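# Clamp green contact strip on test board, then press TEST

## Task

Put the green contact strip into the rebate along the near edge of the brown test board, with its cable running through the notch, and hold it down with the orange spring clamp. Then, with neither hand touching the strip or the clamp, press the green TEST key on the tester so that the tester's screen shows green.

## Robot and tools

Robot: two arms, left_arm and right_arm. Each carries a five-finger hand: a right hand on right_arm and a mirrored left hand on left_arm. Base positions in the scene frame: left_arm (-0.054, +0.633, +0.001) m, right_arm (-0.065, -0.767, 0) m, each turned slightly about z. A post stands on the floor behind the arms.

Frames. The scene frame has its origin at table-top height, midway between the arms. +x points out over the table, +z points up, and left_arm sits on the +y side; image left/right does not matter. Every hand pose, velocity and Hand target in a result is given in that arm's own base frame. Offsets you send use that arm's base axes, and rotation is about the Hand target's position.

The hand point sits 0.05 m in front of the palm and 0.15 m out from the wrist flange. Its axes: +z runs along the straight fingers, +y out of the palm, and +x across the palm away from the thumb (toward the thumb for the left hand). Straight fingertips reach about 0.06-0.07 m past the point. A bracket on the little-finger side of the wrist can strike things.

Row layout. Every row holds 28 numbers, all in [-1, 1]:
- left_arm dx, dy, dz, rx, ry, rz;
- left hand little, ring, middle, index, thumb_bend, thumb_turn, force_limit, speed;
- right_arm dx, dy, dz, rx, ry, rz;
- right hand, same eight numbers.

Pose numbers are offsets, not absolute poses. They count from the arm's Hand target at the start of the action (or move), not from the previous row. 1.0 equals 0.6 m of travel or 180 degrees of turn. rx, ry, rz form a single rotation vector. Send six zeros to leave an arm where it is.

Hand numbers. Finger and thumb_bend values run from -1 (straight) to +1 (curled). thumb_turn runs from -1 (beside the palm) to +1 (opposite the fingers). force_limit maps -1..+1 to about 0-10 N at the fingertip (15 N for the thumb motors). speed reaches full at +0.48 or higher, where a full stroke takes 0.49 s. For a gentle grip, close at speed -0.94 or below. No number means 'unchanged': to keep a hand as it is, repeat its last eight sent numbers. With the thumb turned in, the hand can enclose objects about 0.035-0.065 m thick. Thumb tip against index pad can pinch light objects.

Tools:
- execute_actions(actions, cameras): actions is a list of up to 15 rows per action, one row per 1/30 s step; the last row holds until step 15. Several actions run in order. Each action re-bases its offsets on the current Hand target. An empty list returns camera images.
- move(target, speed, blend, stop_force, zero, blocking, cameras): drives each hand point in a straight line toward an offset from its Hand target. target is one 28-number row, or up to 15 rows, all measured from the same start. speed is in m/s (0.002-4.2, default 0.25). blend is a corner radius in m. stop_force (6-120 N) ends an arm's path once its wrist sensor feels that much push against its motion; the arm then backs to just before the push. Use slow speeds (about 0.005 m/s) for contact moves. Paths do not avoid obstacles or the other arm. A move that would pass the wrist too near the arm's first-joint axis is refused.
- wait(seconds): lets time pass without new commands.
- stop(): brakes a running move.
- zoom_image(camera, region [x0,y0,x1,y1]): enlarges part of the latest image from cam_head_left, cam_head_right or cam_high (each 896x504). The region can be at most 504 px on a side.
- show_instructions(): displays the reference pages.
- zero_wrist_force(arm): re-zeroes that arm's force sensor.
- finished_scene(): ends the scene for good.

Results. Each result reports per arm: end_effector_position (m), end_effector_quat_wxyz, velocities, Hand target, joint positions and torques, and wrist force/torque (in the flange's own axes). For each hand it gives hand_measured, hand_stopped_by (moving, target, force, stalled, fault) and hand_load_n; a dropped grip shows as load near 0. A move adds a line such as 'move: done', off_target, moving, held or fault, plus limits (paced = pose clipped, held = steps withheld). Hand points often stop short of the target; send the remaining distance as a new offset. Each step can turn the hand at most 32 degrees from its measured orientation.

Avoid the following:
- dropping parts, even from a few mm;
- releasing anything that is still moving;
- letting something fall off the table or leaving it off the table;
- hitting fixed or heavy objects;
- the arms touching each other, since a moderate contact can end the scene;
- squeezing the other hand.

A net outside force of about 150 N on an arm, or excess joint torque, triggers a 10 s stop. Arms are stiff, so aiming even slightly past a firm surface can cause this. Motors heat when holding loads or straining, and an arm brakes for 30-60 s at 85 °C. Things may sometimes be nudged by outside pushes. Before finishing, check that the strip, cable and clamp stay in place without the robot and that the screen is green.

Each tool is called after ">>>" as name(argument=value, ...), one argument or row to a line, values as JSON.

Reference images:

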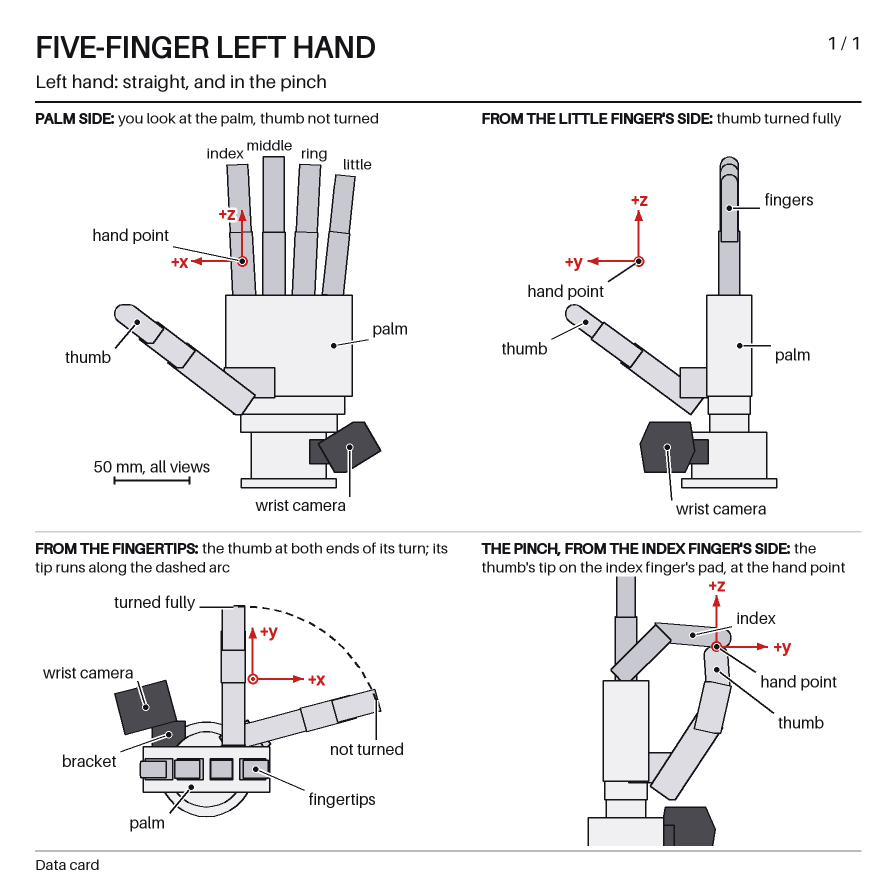

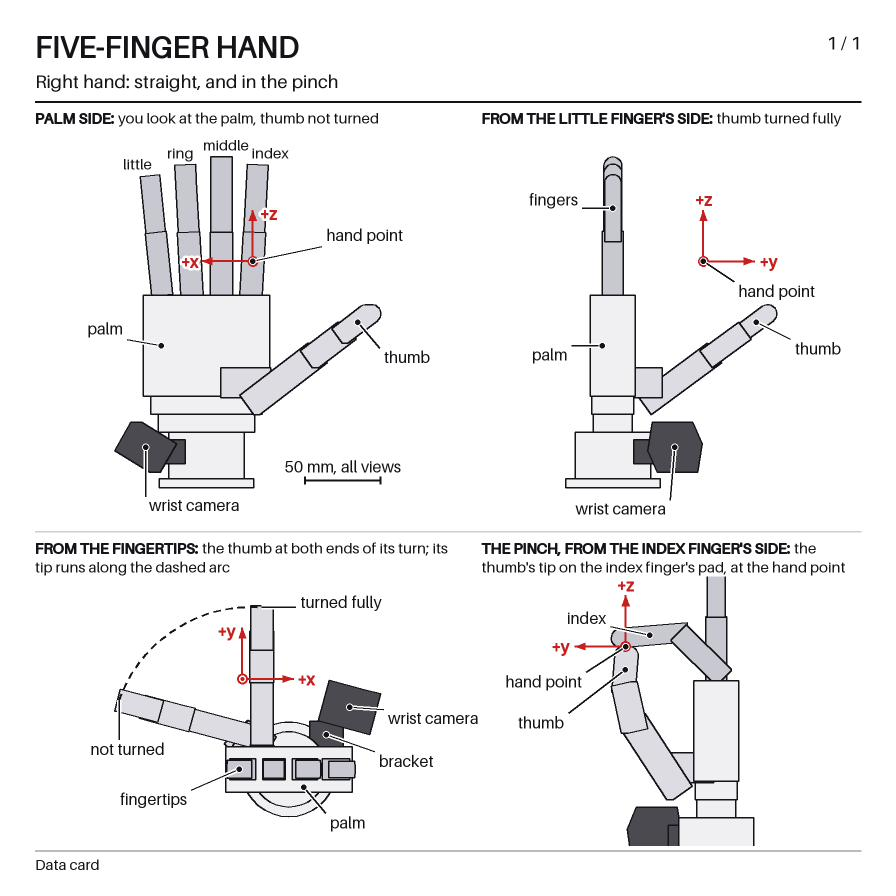

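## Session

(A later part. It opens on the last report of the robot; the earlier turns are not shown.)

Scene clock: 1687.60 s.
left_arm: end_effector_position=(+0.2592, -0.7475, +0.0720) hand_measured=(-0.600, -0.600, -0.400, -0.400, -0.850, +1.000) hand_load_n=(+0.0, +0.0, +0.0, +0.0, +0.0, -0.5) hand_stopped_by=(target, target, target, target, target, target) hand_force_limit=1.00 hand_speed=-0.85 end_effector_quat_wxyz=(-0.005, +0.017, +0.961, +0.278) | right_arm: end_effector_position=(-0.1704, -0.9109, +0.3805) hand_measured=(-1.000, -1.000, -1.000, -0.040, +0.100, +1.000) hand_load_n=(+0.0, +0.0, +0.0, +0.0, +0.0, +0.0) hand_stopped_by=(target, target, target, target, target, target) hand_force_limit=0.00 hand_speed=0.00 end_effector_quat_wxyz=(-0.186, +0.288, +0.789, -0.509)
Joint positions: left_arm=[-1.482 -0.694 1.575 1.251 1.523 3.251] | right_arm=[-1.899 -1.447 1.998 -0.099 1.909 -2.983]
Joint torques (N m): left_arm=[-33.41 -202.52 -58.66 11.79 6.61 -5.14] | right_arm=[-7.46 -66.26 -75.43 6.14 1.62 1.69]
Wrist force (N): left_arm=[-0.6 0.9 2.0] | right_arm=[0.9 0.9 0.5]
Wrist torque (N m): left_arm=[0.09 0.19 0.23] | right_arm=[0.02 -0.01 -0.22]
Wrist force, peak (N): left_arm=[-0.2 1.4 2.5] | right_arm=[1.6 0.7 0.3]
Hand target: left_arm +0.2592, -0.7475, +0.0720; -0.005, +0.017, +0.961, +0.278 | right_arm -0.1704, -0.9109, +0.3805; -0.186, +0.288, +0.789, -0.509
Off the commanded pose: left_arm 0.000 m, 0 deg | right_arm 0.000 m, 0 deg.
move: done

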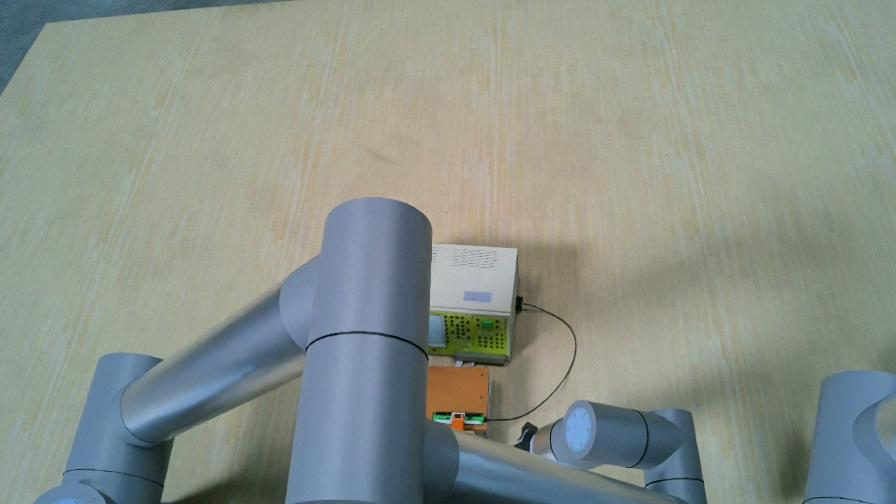

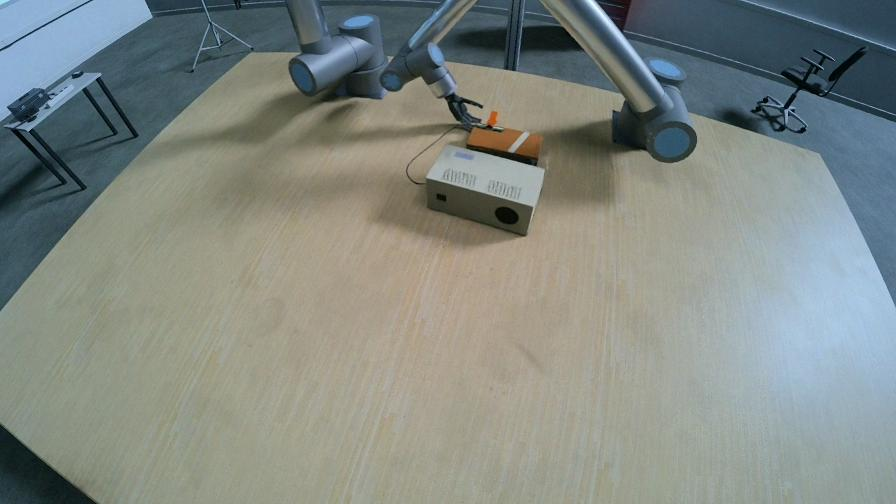

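>>> move(
  target=[
    [-0.05, -0.0, 0.01, 0,0,0, -0.6,-0.6,-0.4,-0.4,-0.85,1,1.0,-0.85, 0,0,0,0,0,0, -1,-1,-1,-0.04,0.1,1,0,0],
    [-0.05, 0.0, 0.25, 0,0,0, -0.6,-0.6,-0.4,-0.4,-0.85,1,1.0,-0.85, 0,0,0,0,0,0, -1,-1,-1,-0.04,0.1,1,0,0],
  ],
  speed=0.06,
  blend=0.01,
  stop_force=12,
  cameras=["cam_head_right","cam_high"],
)

Scene clock: 1695.43 s.
left_arm: end_effector_position=(+0.2292, -0.7475, +0.2220) hand_measured=(-0.600, -0.600, -0.400, -0.400, -0.850, +1.000) hand_load_n=(+0.0, +0.0, +0.0, +0.0, -0.5, +0.0) hand_stopped_by=(target, target, target, target, target, target) hand_force_limit=1.00 hand_speed=-0.85 end_effector_quat_wxyz=(-0.005, +0.017, +0.961, +0.278) | right_arm: end_effector_position=(-0.1704, -0.9109, +0.3805) hand_measured=(-1.000, -1.000, -1.000, -0.040, +0.100, +1.000) hand_load_n=(+0.0, +0.0, -0.5, +0.0, +0.0, +0.0) hand_stopped_by=(target, target, target, target, target, target) hand_force_limit=0.00 hand_speed=0.00 end_effector_quat_wxyz=(-0.186, +0.288, +0.789, -0.509)
Joint positions: left_arm=[-1.513 -0.827 1.575 1.385 1.539 3.226] | right_arm=[-1.899 -1.447 1.998 -0.099 1.909 -2.983]
Joint torques (N m): left_arm=[-33.13 -230.95 -64.1 11.44 7.23 -4.33] | right_arm=[-1.4 -64.7 -74.93 5.98 1.47 1.48]
Wrist force (N): left_arm=[-0.4 0.8 2.1] | right_arm=[1.3 0.6 -0.1]
Wrist torque (N m): left_arm=[0.03 0.24 0.27] | right_arm=[0.01 -0.07 -0.21]
Wrist force, peak (N): left_arm=[-0.2 1.2 2.5] | right_arm=[1.6 0.6 0.6]
Hand target: left_arm +0.2292, -0.7475, +0.2220; -0.005, +0.017, +0.961, +0.278 | right_arm -0.1704, -0.9109, +0.3805; -0.186, +0.288, +0.789, -0.509
Off the commanded pose: left_arm 0.000 m, 0 deg | right_arm 0.000 m, 0 deg.
move: done

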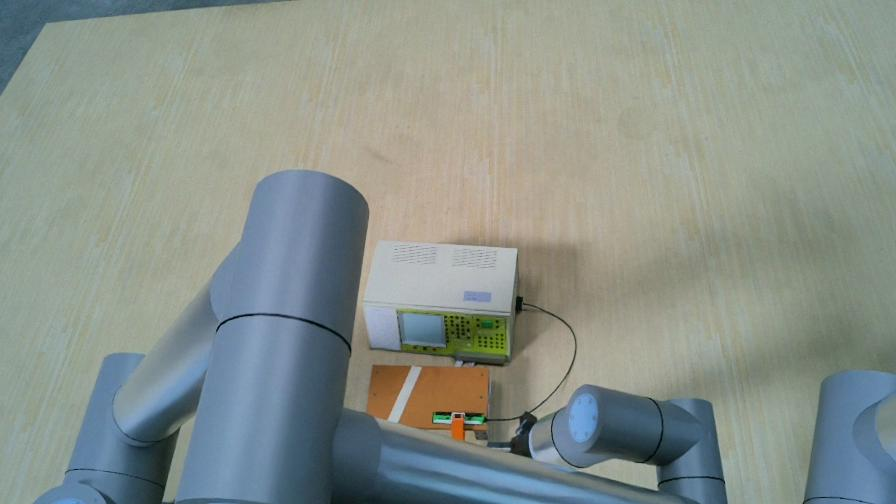

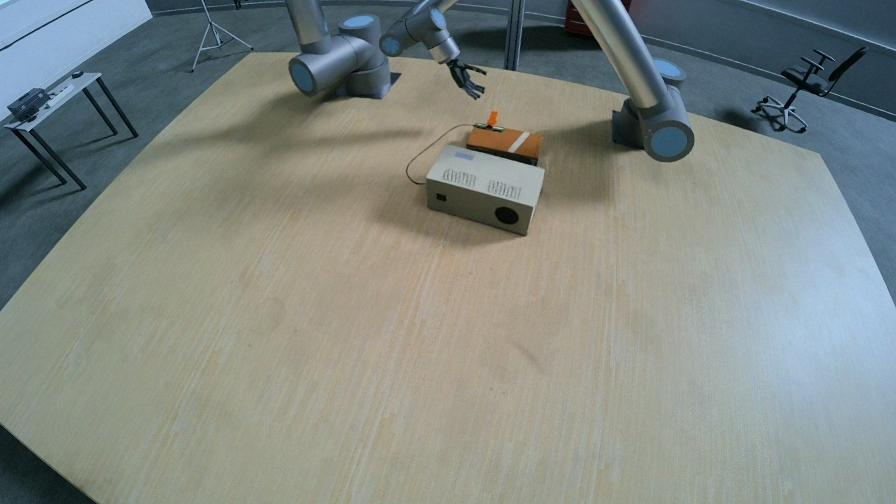

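>>> move(
  target=[
    [0.0, 0.05, 0.25, 0,0,0, -0.6,-0.6,-0.4,-0.4,-0.85,1,1.0,-0.85, 0,0,0,0,0,0, -1,-1,-1,-0.04,0.1,1,0,0],
    [0.0, 0.6, 0.3, 0,0,0, -0.6,-0.6,-0.4,-0.4,-0.85,1,1.0,-0.85, 0,0,0,0,0,0, -1,-1,-1,-0.04,0.1,1,0,0],
  ],
  speed=0.2,
  blend=0.05,
  cameras=["all"],
)

>>> zoom_image(
  camera="cam_head_left",
  region=[435, 395, 515, 455],
)

>>> zoom_image(
  camera="cam_head_right",
  region=[420, 395, 500, 455],
)

>>> zoom_image(
  camera="cam_high",
  region=[460, 90, 520, 150],
)

Scene clock: 1729.50 s.
left_arm: end_effector_position=(+0.2292, -0.3876, +0.4020) hand_measured=(-0.600, -0.600, -0.400, -0.400, -0.850, +1.000) hand_load_n=(+0.0, +0.0, +0.0, +0.0, +0.0, +0.0) hand_stopped_by=(target, target, target, target, target, target) hand_force_limit=1.00 hand_speed=-0.85 end_effector_quat_wxyz=(-0.005, +0.017, +0.961, +0.278) | right_arm: end_effector_position=(-0.1704, -0.9109, +0.3805) hand_measured=(-1.000, -1.000, -1.000, -0.040, +0.100, +1.000) hand_load_n=(+0.0, -0.5, -0.5, +0.0, +0.0, +0.0) hand_stopped_by=(target, target, target, target, target, target) hand_force_limit=0.00 hand_speed=0.00 end_effector_quat_wxyz=(-0.186, +0.288, +0.789, -0.509)
Joint positions: left_arm=[-1.479 -1.284 2.056 1.36 1.522 3.254] | right_arm=[-1.899 -1.447 1.998 -0.099 1.909 -2.983]
Joint torques (N m): left_arm=[30.17 -140.7 -32.94 5.48 -6.66 6.56] | right_arm=[-8.04 -66.84 -76.06 5.75 1.1 2.83]
Wrist force (N): left_arm=[0.2 0.3 2.2] | right_arm=[0.7 0.7 0.3]
Wrist torque (N m): left_arm=[-0.08 0.09 0.03] | right_arm=[0.00 0.02 -0.24]
Wrist force, peak (N): left_arm=[0.0 2.5 3.2] | right_arm=[1.7 0.7 0.4]
Hand target: left_arm +0.2292, -0.3875, +0.4020; -0.005, +0.017, +0.961, +0.278 | right_arm -0.1704, -0.9109, +0.3805; -0.186, +0.288, +0.789, -0.509
Off the commanded pose: left_arm 0.000 m, 0 deg | right_arm 0.000 m, 0 deg.
move: done

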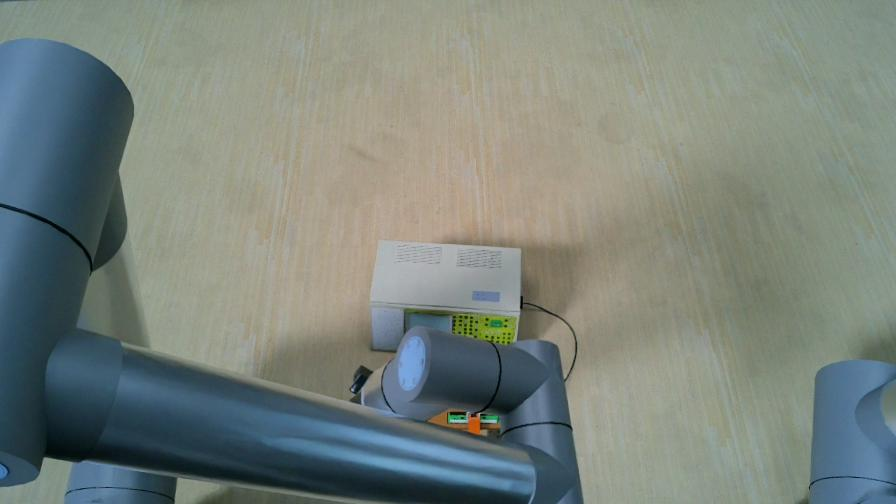

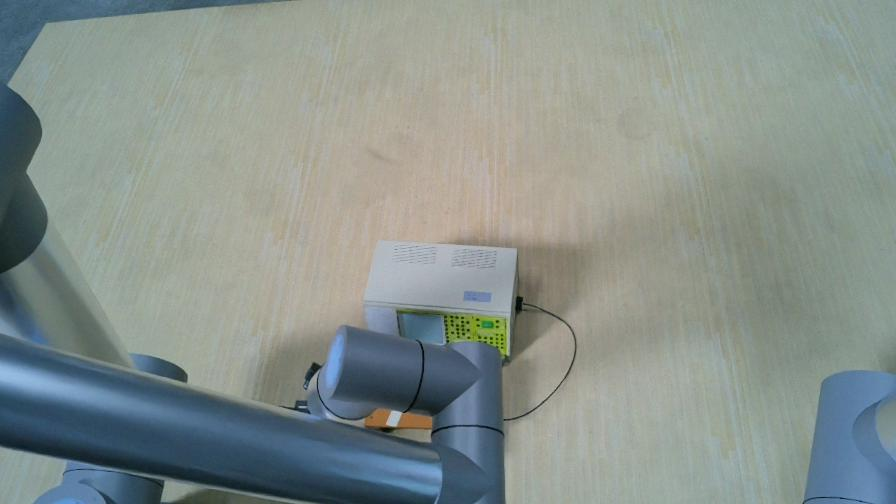

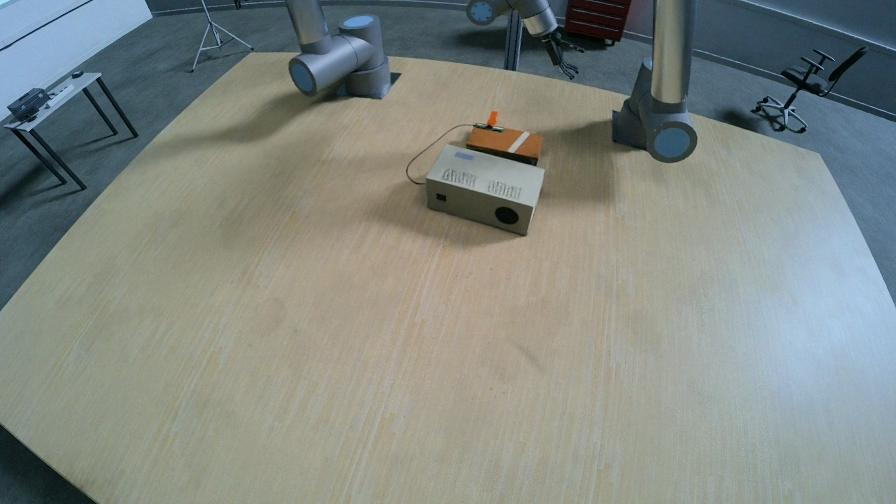

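Scaled by 6.300 from the camera's image (finer frame: 1280x720).

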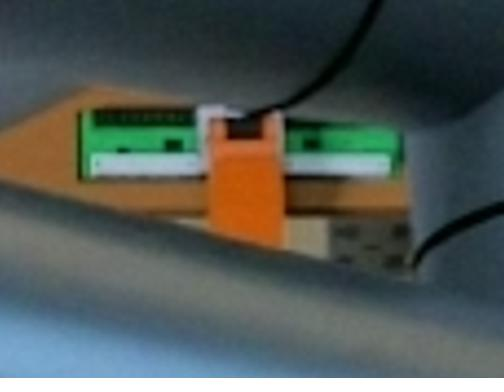

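Scaled by 6.300 from the camera's image (finer frame: 1280x720).

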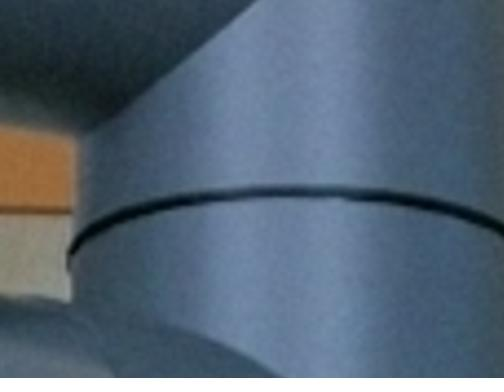

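Scaled by 8.400 from the camera's image (finer frame: 1280x720).

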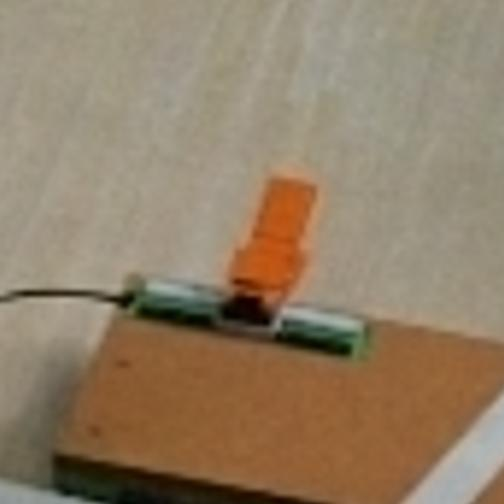

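>>> move(
  target=[
    [0.3258, 0.3967, 0.0, 0,0,0.222, -0.6,-0.6,-0.4,-0.4,-0.85,1,1.0,-0.85, 0,0,0,0,0,0, -1,-1,-1,-0.04,0.1,1,0,0],
    [0.3205, 0.91, 0.0, 0,0,0.444, -0.6,-0.6,-0.4,-0.4,-0.85,1,1.0,-0.85, 0,0,0,0,0,0, -1,-1,-1,-0.04,0.1,1,0,0],
  ],
  speed=0.3,
  blend=0.05,
  cameras=["all"],
)

>>> zoom_image(
  camera="cam_head_left",
  region=[435, 395, 515, 455],
)

>>> zoom_image(
  camera="cam_head_right",
  region=[420, 395, 500, 455],
)

Scene clock: 1741.83 s.
left_arm: end_effector_position=(+0.4215, +0.1584, +0.4020) hand_measured=(-0.600, -0.600, -0.400, -0.400, -0.850, +1.000) hand_load_n=(+0.0, +0.0, +0.0, +0.0, +0.0, +0.0) hand_stopped_by=(target, target, target, target, target, target) hand_force_limit=1.00 hand_speed=-0.85 end_effector_quat_wxyz=(-0.182, -0.604, +0.747, +0.210) | right_arm: end_effector_position=(-0.1704, -0.9109, +0.3805) hand_measured=(-1.000, -1.000, -1.000, -0.040, +0.100, +1.000) hand_load_n=(+0.0, +0.0, -0.5, -0.5, +0.0, +0.0) hand_stopped_by=(target, target, target, target, target, target) hand_force_limit=0.00 hand_speed=0.00 end_effector_quat_wxyz=(-0.186, +0.288, +0.789, -0.509)
Joint positions: left_arm=[-0.084 -1.285 2.056 1.36 1.521 3.255] | right_arm=[-1.899 -1.447 1.998 -0.099 1.909 -2.983]
Joint torques (N m): left_arm=[37.2 -106.02 -67.09 11.76 -7.45 7.38] | right_arm=[-5.34 -74.67 -75.55 5.84 0.75 2.33]
Wrist force (N): left_arm=[0.4 1.4 2.2] | right_arm=[1.2 0.5 0.3]
Wrist torque (N m): left_arm=[0.13 0.06 0.02] | right_arm=[-0.03 -0.07 -0.21]
Wrist force, peak (N): left_arm=[-2.9 2.3 2.6] | right_arm=[1.5 1.0 0.5]
Hand target: left_arm +0.4215, +0.1585, +0.4020; -0.182, -0.604, +0.747, +0.210 | right_arm -0.1704, -0.9109, +0.3805; -0.186, +0.288, +0.789, -0.509
Off the commanded pose: left_arm 0.000 m, 0 deg | right_arm 0.000 m, 0 deg.
move: done

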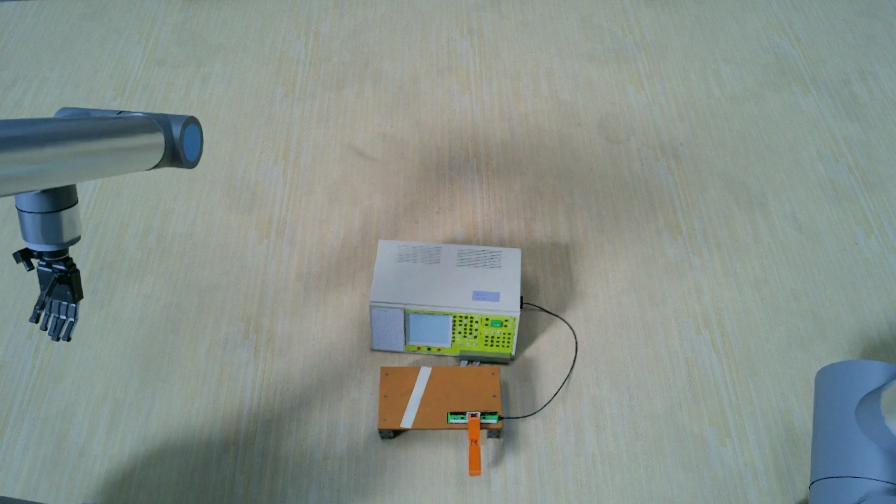

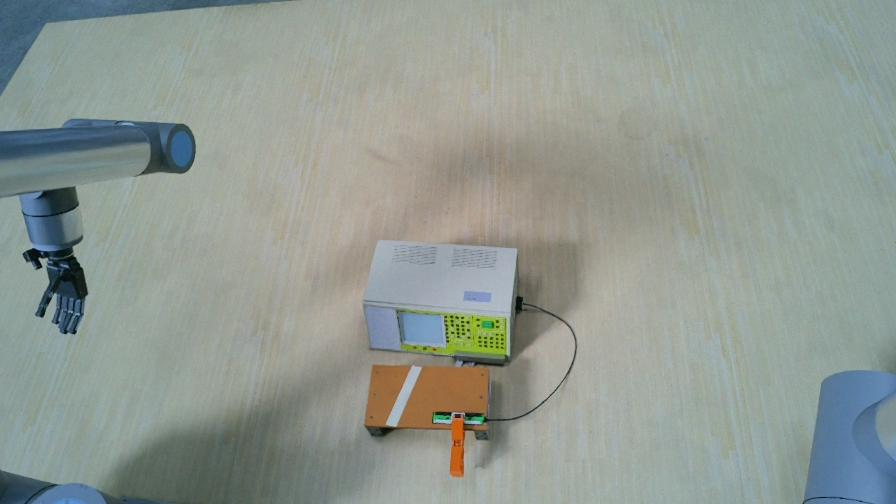

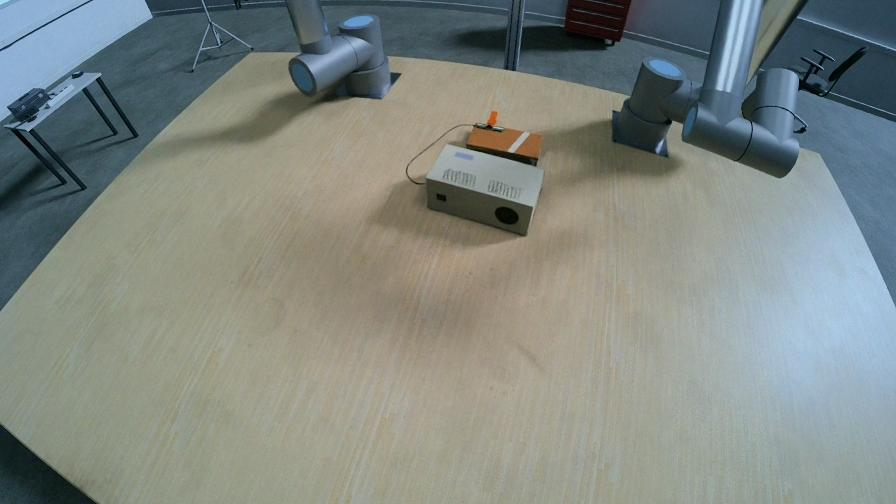

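Scaled by 6.300 from the camera's image (finer frame: 1280x720).

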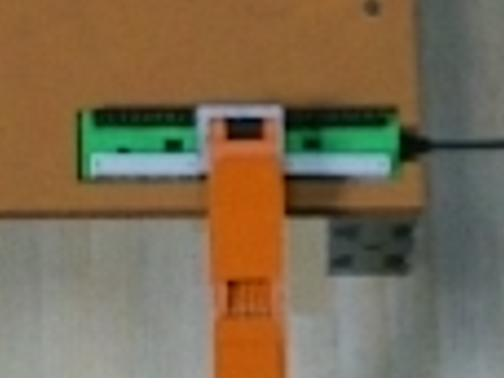

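Scaled by 6.300 from the camera's image (finer frame: 1280x720).

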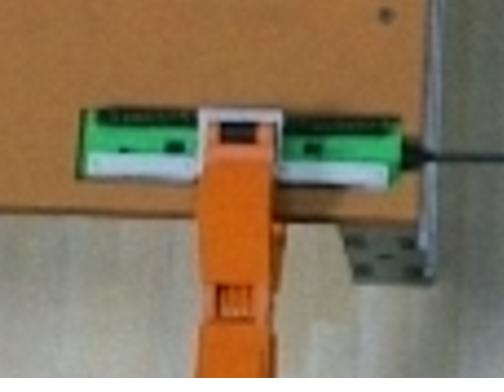

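>>> zoom_image(
  camera="cam_head_left",
  region=[445, 300, 525, 360],
)

>>> zoom_image(
  camera="cam_head_right",
  region=[440, 300, 520, 360],
)

Scaled by 6.300 from the camera's image (finer frame: 1280x720).

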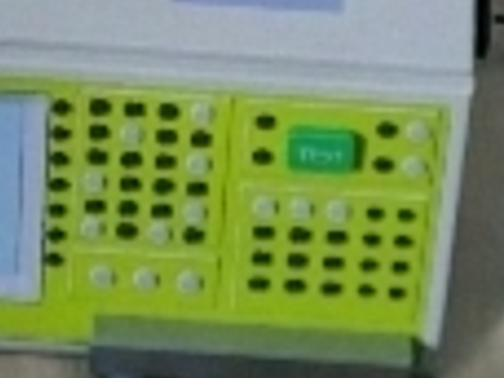

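Scaled by 6.300 from the camera's image (finer frame: 1280x720).

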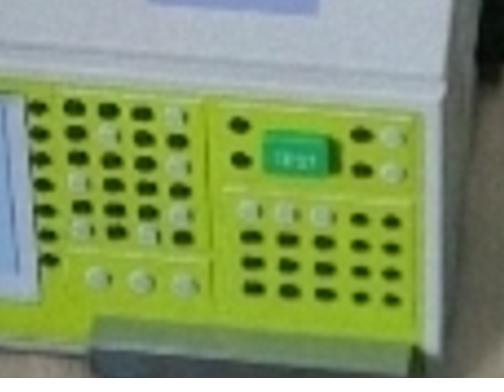

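>>> move(
  target=[
    [0,0,0,0,0,0, -0.6,-0.6,-0.4,-0.4,-0.85,1,1.0,-0.85, 0.784,0.085,0.04,0,0,0.139, 1,1,1,-1,-1,-1,0,0],
  ],
  speed=0.3,
  cameras=["cam_high"],
)

Scene clock: 1766.53 s.
left_arm: end_effector_position=(+0.4215, +0.1585, +0.4020) hand_measured=(-0.600, -0.600, -0.400, -0.400, -0.850, +1.000) hand_load_n=(+0.0, +0.0, +0.0, +0.0, -0.5, +0.0) hand_stopped_by=(target, target, target, target, target, target) hand_force_limit=1.00 hand_speed=-0.85 end_effector_quat_wxyz=(-0.182, -0.604, +0.747, +0.210) | right_arm: end_effector_position=(+0.2998, -0.8599, +0.4045) hand_measured=(+1.000, +1.000, +1.000, -1.000, -1.000, -1.000) hand_load_n=(+0.0, +0.0, +0.0, +0.0, +0.0, -0.5) hand_stopped_by=(target, target, target, target, target, target) hand_force_limit=0.00 hand_speed=0.00 end_effector_quat_wxyz=(-0.072, +0.110, +0.833, -0.538)
Joint positions: left_arm=[-0.083 -1.285 2.056 1.36 1.521 3.255] | right_arm=[-1.349 -1.462 1.979 -0.045 2.01 -2.929]
Joint torques (N m): left_arm=[37.36 -99.11 -64.69 10.98 -7.02 7.46] | right_arm=[27.47 -61.04 -106.44 6.25 7.69 4.4]
Wrist force (N): left_arm=[0.1 0.9 2.1] | right_arm=[1.0 2.6 0.6]
Wrist torque (N m): left_arm=[0.06 0.12 0.02] | right_arm=[0.39 0.07 -0.23]
Wrist force, peak (N): left_arm=[0.1 1.3 2.6] | right_arm=[2.7 -0.2 2.3]
Hand target: left_arm +0.4215, +0.1585, +0.4020; -0.182, -0.604, +0.747, +0.210 | right_arm +0.3000, -0.8599, +0.4045; -0.072, +0.110, +0.833, -0.538
Off the commanded pose: left_arm 0.000 m, 0 deg | right_arm 0.000 m, 0 deg.
move: done

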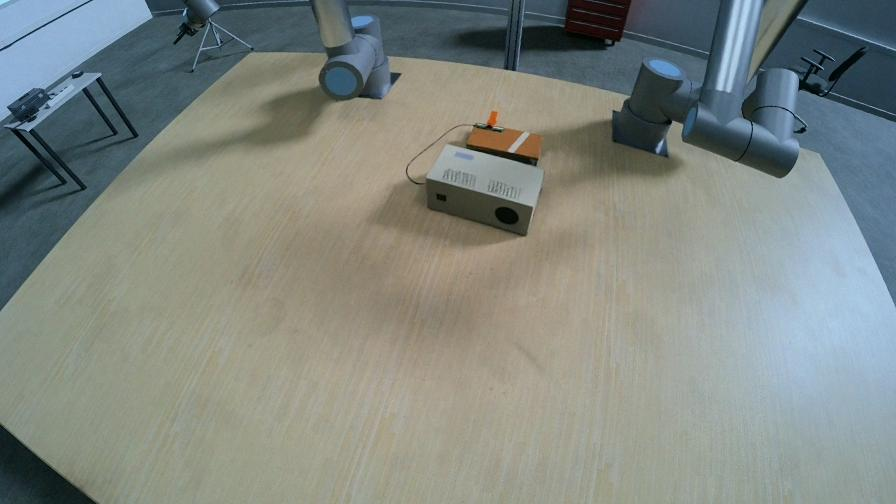

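>>> move(
  target=[
    [0,0,0,0,0,0, -0.6,-0.6,-0.4,-0.4,-0.85,1,1.0,-0.85, 0.75,0.6,0.02,0,0,0.167, 1,1,1,-1,-1,-1,0,0],
  ],
  speed=0.4,
)

>>> move(
  target=[
    [0,0,0,0,0,0, -0.6,-0.6,-0.4,-0.4,-0.85,1,1.0,-0.85, 0.2167,0.9167,0.0,0,0,0.167, 1,1,1,-1,-1,-1,0,0],
  ],
  speed=0.4,
)

>>> move(
  target=[
    [0,0,0,0,0,0, -0.6,-0.6,-0.4,-0.4,-0.85,1,1.0,-0.85, -0.383,0.75,0.0,0,0,0.167, 1,1,1,-1,-1,-1,0,0],
  ],
  speed=0.4,
  cameras=["all"],
)

Scene clock: 1773.27 s.
left_arm: end_effector_position=(+0.4215, +0.1585, +0.4020) hand_measured=(-0.600, -0.600, -0.400, -0.400, -0.850, +1.000) hand_load_n=(+0.0, +0.0, +0.0, +0.0, +0.0, +0.0) hand_stopped_by=(target, target, target, target, target, target) hand_force_limit=1.00 hand_speed=-0.85 end_effector_quat_wxyz=(-0.182, -0.604, +0.747, +0.210) | right_arm: end_effector_position=(+0.7498, -0.5000, +0.4165) hand_measured=(+1.000, +1.000, +1.000, -1.000, -1.000, -1.000) hand_load_n=(+0.0, +0.0, +0.5, +0.0, +0.0, +0.0) hand_stopped_by=(target, target, target, target, target, target) hand_force_limit=0.00 hand_speed=0.00 end_effector_quat_wxyz=(+0.070, -0.109, +0.833, -0.538)
Joint positions: left_arm=[-0.083 -1.285 2.056 1.36 1.521 3.255] | right_arm=[-0.659 -1.445 1.946 0.016 2.157 -2.838]
Joint torques (N m): left_arm=[36.31 -107.12 -67.86 11.21 -7.34 6.83] | right_arm=[21.31 -67.57 -105.23 7.21 7.46 3.88]
Wrist force (N): left_arm=[0.0 0.9 1.9] | right_arm=[1.1 1.0 -0.1]
Wrist torque (N m): left_arm=[0.06 0.11 0.02] | right_arm=[0.09 -0.10 -0.25]
Wrist force, peak (N): left_arm=[0.2 1.0 2.8] | right_arm=[2.5 1.5 3.1]
Hand target: left_arm +0.4215, +0.1585, +0.4020; -0.182, -0.604, +0.747, +0.210 | right_arm +0.7500, -0.4999, +0.4165; +0.070, -0.110, +0.833, -0.538
Off the commanded pose: left_arm 0.000 m, 0 deg | right_arm 0.000 m, 0 deg.
move: done

Scene clock: 1775.30 s.
left_arm: end_effector_position=(+0.4215, +0.1585, +0.4020) hand_measured=(-0.600, -0.600, -0.400, -0.400, -0.850, +1.000) hand_load_n=(+0.5, +0.0, +0.0, +0.0, +0.0, +0.0) hand_stopped_by=(target, target, target, target, target, target) hand_force_limit=1.00 hand_speed=-0.85 end_effector_quat_wxyz=(-0.182, -0.604, +0.747, +0.210) | right_arm: end_effector_position=(+0.8799, +0.0499, +0.4165) hand_measured=(+1.000, +1.000, +1.000, -1.000, -1.000, -1.000) hand_load_n=(+0.0, +0.0, +0.0, +0.0, +0.0, +0.0) hand_stopped_by=(target, target, target, target, target, target) hand_force_limit=0.00 hand_speed=0.00 end_effector_quat_wxyz=(+0.207, -0.322, +0.776, -0.501)
Joint positions: left_arm=[-0.083 -1.285 2.056 1.36 1.521 3.255] | right_arm=[0.024 -1.426 1.932 0.074 2.291 -2.735]
Joint torques (N m): left_arm=[36.38 -102.97 -65.87 11.77 -6.5 6.28] | right_arm=[25.76 -73.75 -104.81 7.35 7.96 3.92]
Wrist force (N): left_arm=[0.3 1.1 2.1] | right_arm=[0.7 1.0 0.5]
Wrist torque (N m): left_arm=[0.09 0.08 0.02] | right_arm=[0.25 0.08 -0.36]
Wrist force, peak (N): left_arm=[0.2 1.2 2.6] | right_arm=[2.4 0.0 2.6]
Hand target: left_arm +0.4215, +0.1585, +0.4020; -0.182, -0.604, +0.747, +0.210 | right_arm +0.8800, +0.0501, +0.4165; +0.207, -0.322, +0.776, -0.501
Off the commanded pose: left_arm 0.000 m, 0 deg | right_arm 0.000 m, 0 deg.
move: done

Scene clock: 1777.20 s.
left_arm: end_effector_position=(+0.4215, +0.1585, +0.4020) hand_measured=(-0.600, -0.600, -0.400, -0.400, -0.850, +1.000) hand_load_n=(+0.0, +0.0, +0.5, +0.0, +0.0, +0.0) hand_stopped_by=(target, target, target, target, target, target) hand_force_limit=1.00 hand_speed=-0.85 end_effector_quat_wxyz=(-0.182, -0.604, +0.747, +0.210) | right_arm: end_effector_position=(+0.6503, +0.5000, +0.4165) hand_measured=(+1.000, +1.000, +1.000, -1.000, -1.000, -1.000) hand_load_n=(+0.0, +0.0, +0.0, +0.0, +0.0, -0.5) hand_stopped_by=(target, target, target, target, target, target) hand_force_limit=0.00 hand_speed=0.00 end_effector_quat_wxyz=(+0.330, -0.512, +0.666, -0.430)
Joint positions: left_arm=[-0.083 -1.285 2.056 1.36 1.521 3.255] | right_arm=[0.643 -1.463 1.983 0.111 2.369 -2.661]
Joint torques (N m): left_arm=[40.06 -101.96 -65.47 11.84 -5.91 7.37] | right_arm=[29.23 -59.6 -102.64 9.61 8.72 4.17]
Wrist force (N): left_arm=[0.4 1.2 2.2] | right_arm=[0.7 1.3 0.6]
Wrist torque (N m): left_arm=[0.10 0.05 0.03] | right_arm=[0.26 0.23 -0.23]
Wrist force, peak (N): left_arm=[0.3 1.0 2.7] | right_arm=[0.9 -0.1 3.3]
Hand target: left_arm +0.4215, +0.1585, +0.4020; -0.182, -0.604, +0.747, +0.210 | right_arm +0.6502, +0.5001, +0.4165; +0.330, -0.512, +0.666, -0.430
Off the commanded pose: left_arm 0.000 m, 0 deg | right_arm 0.000 m, 0 deg.
move: done

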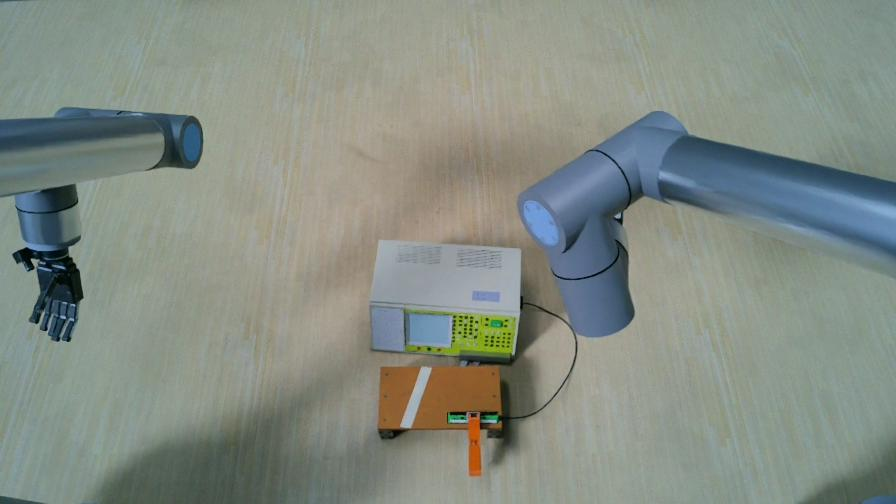

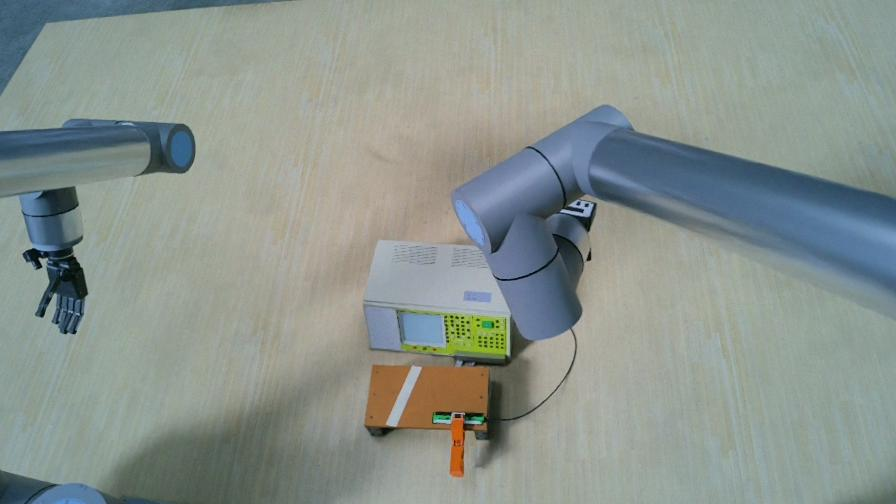

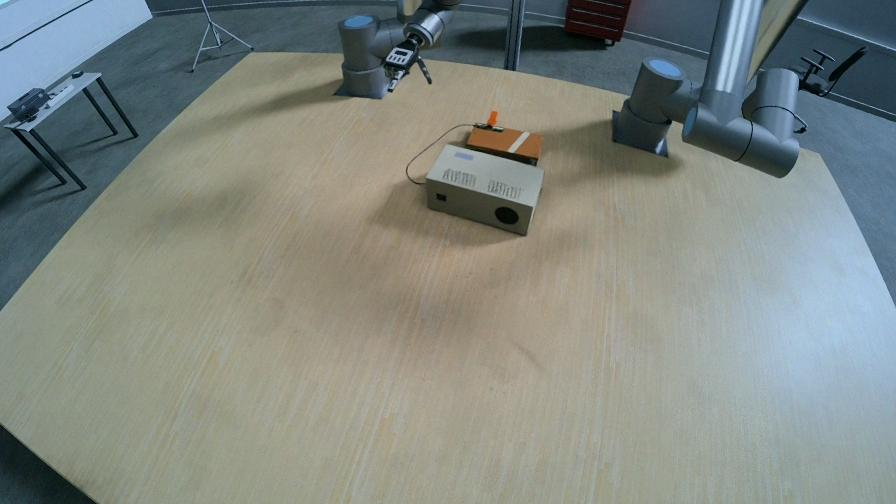

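>>> move(
  target=[
    [0,0,0,0,0,0, -0.6,-0.6,-0.4,-0.4,-0.85,1,1.0,-0.85, -0.3478,0.2697,-0.1942,0.01463,0.11427,0.08518, 1,1,1,-1,-1,-1,0,0],
  ],
  speed=0.2,
  cameras=["all"],
)

>>> zoom_image(
  camera="cam_head_left",
  region=[445, 280, 545, 380],
)

>>> zoom_image(
  camera="cam_head_right",
  region=[440, 280, 540, 380],
)

Scene clock: 1786.80 s.
left_arm: end_effector_position=(+0.4215, +0.1585, +0.4020) hand_measured=(-0.600, -0.600, -0.400, -0.400, -0.850, +1.000) hand_load_n=(+0.0, +0.0, +0.0, +0.0, +0.0, +0.0) hand_stopped_by=(target, target, target, target, target, target) hand_force_limit=1.00 hand_speed=-0.85 end_effector_quat_wxyz=(-0.182, -0.604, +0.747, +0.210) | right_arm: end_effector_position=(+0.4416, +0.6619, +0.3000) hand_measured=(+1.000, +1.000, +1.000, -1.000, -1.000, -1.000) hand_load_n=(+0.0, +0.0, +0.0, -0.5, +0.0, +0.0) hand_stopped_by=(target, target, target, target, target, target) hand_force_limit=0.00 hand_speed=0.00 end_effector_quat_wxyz=(-0.272, +0.656, -0.650, +0.269)
Joint positions: left_arm=[-0.083 -1.285 2.056 1.36 1.521 3.255] | right_arm=[0.882 -1.349 1.967 0.381 2.143 -2.443]
Joint torques (N m): left_arm=[36.96 -107.02 -66.7 12.26 -6.18 7.11] | right_arm=[30.72 -72.34 -96.36 11.11 -2.45 3.63]
Wrist force (N): left_arm=[0.3 1.2 2.0] | right_arm=[0.6 0.7 1.0]
Wrist torque (N m): left_arm=[0.11 0.08 0.02] | right_arm=[0.01 -0.03 -0.52]
Wrist force, peak (N): left_arm=[0.2 1.5 2.7] | right_arm=[1.9 0.1 1.7]
Hand target: left_arm +0.4215, +0.1585, +0.4020; -0.182, -0.604, +0.747, +0.210 | right_arm +0.4415, +0.6619, +0.3000; -0.272, +0.657, -0.650, +0.269
Off the commanded pose: left_arm 0.000 m, 0 deg | right_arm 0.000 m, 0 deg.
move: done

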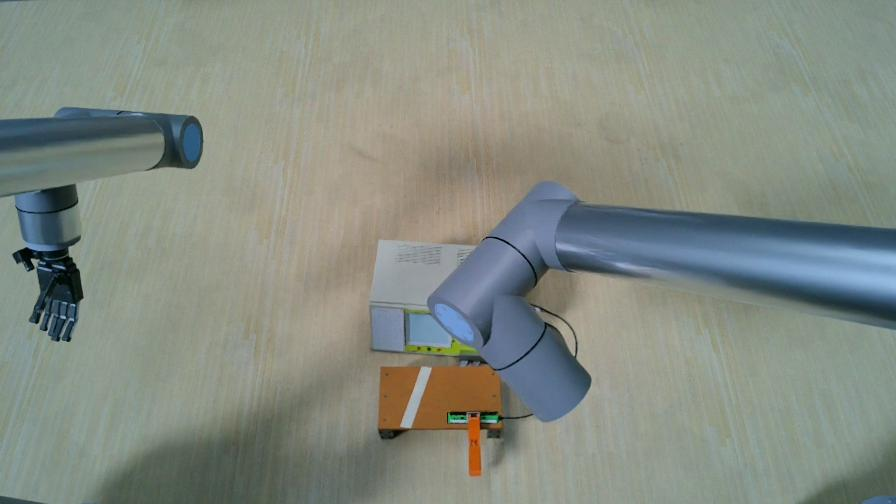

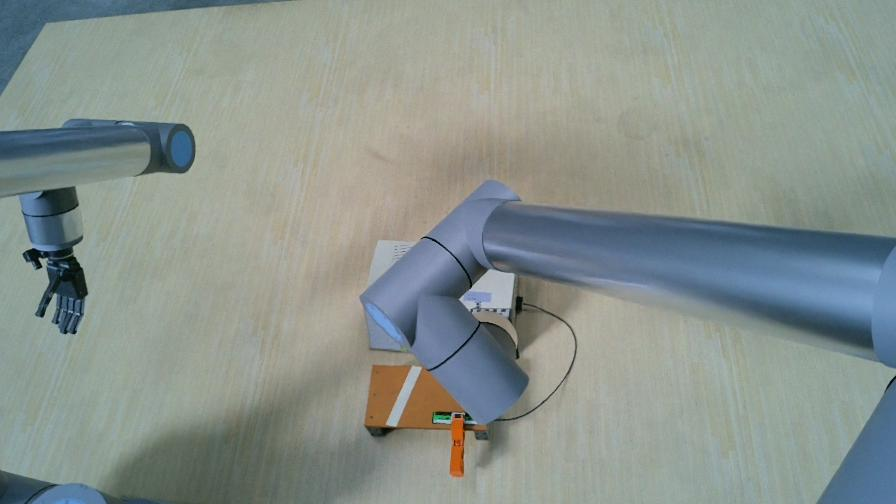

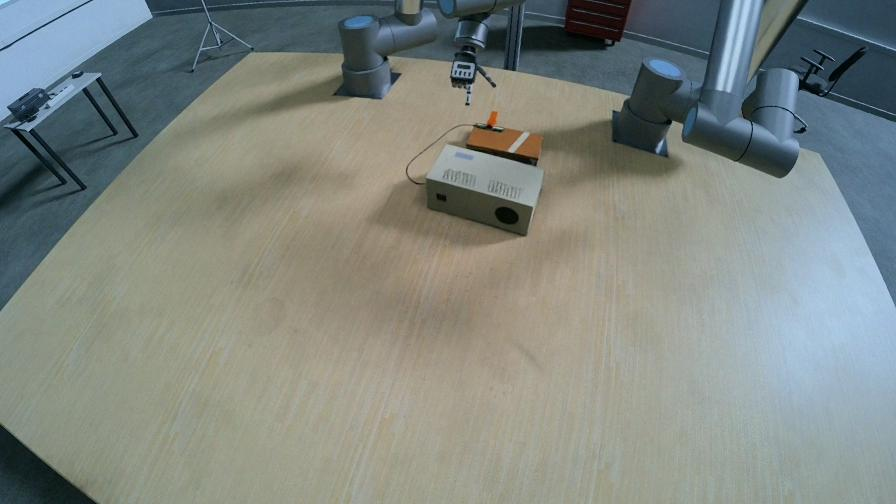

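Scaled by 5.040 from the camera's image (finer frame: 1280x720).

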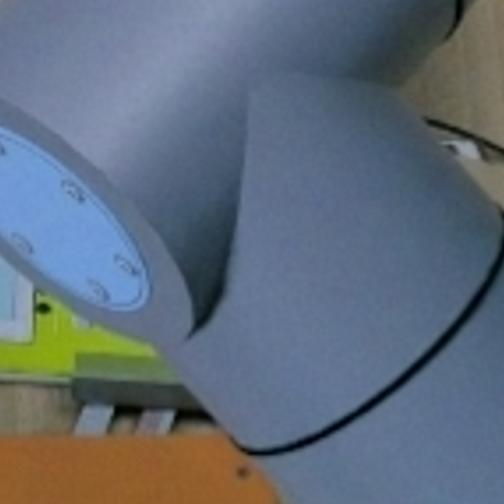

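Scaled by 5.040 from the camera's image (finer frame: 1280x720).

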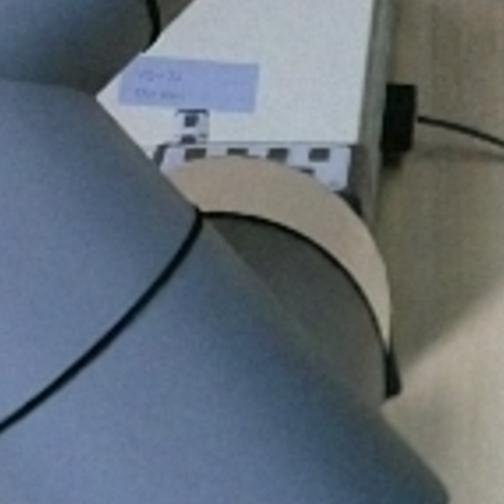

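>>> zoom_image(
  camera="cam_high",
  region=[440, 60, 510, 130],
)

Scaled by 7.200 from the camera's image (finer frame: 1280x720).

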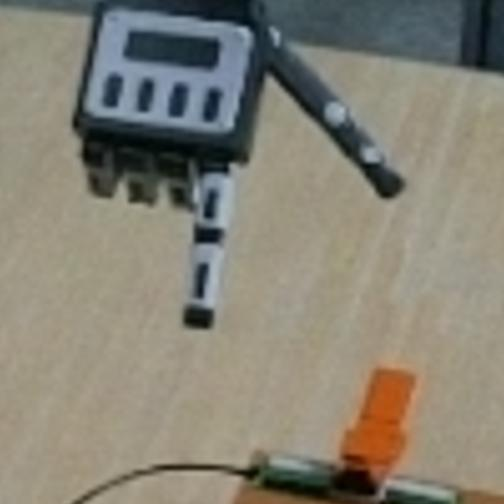

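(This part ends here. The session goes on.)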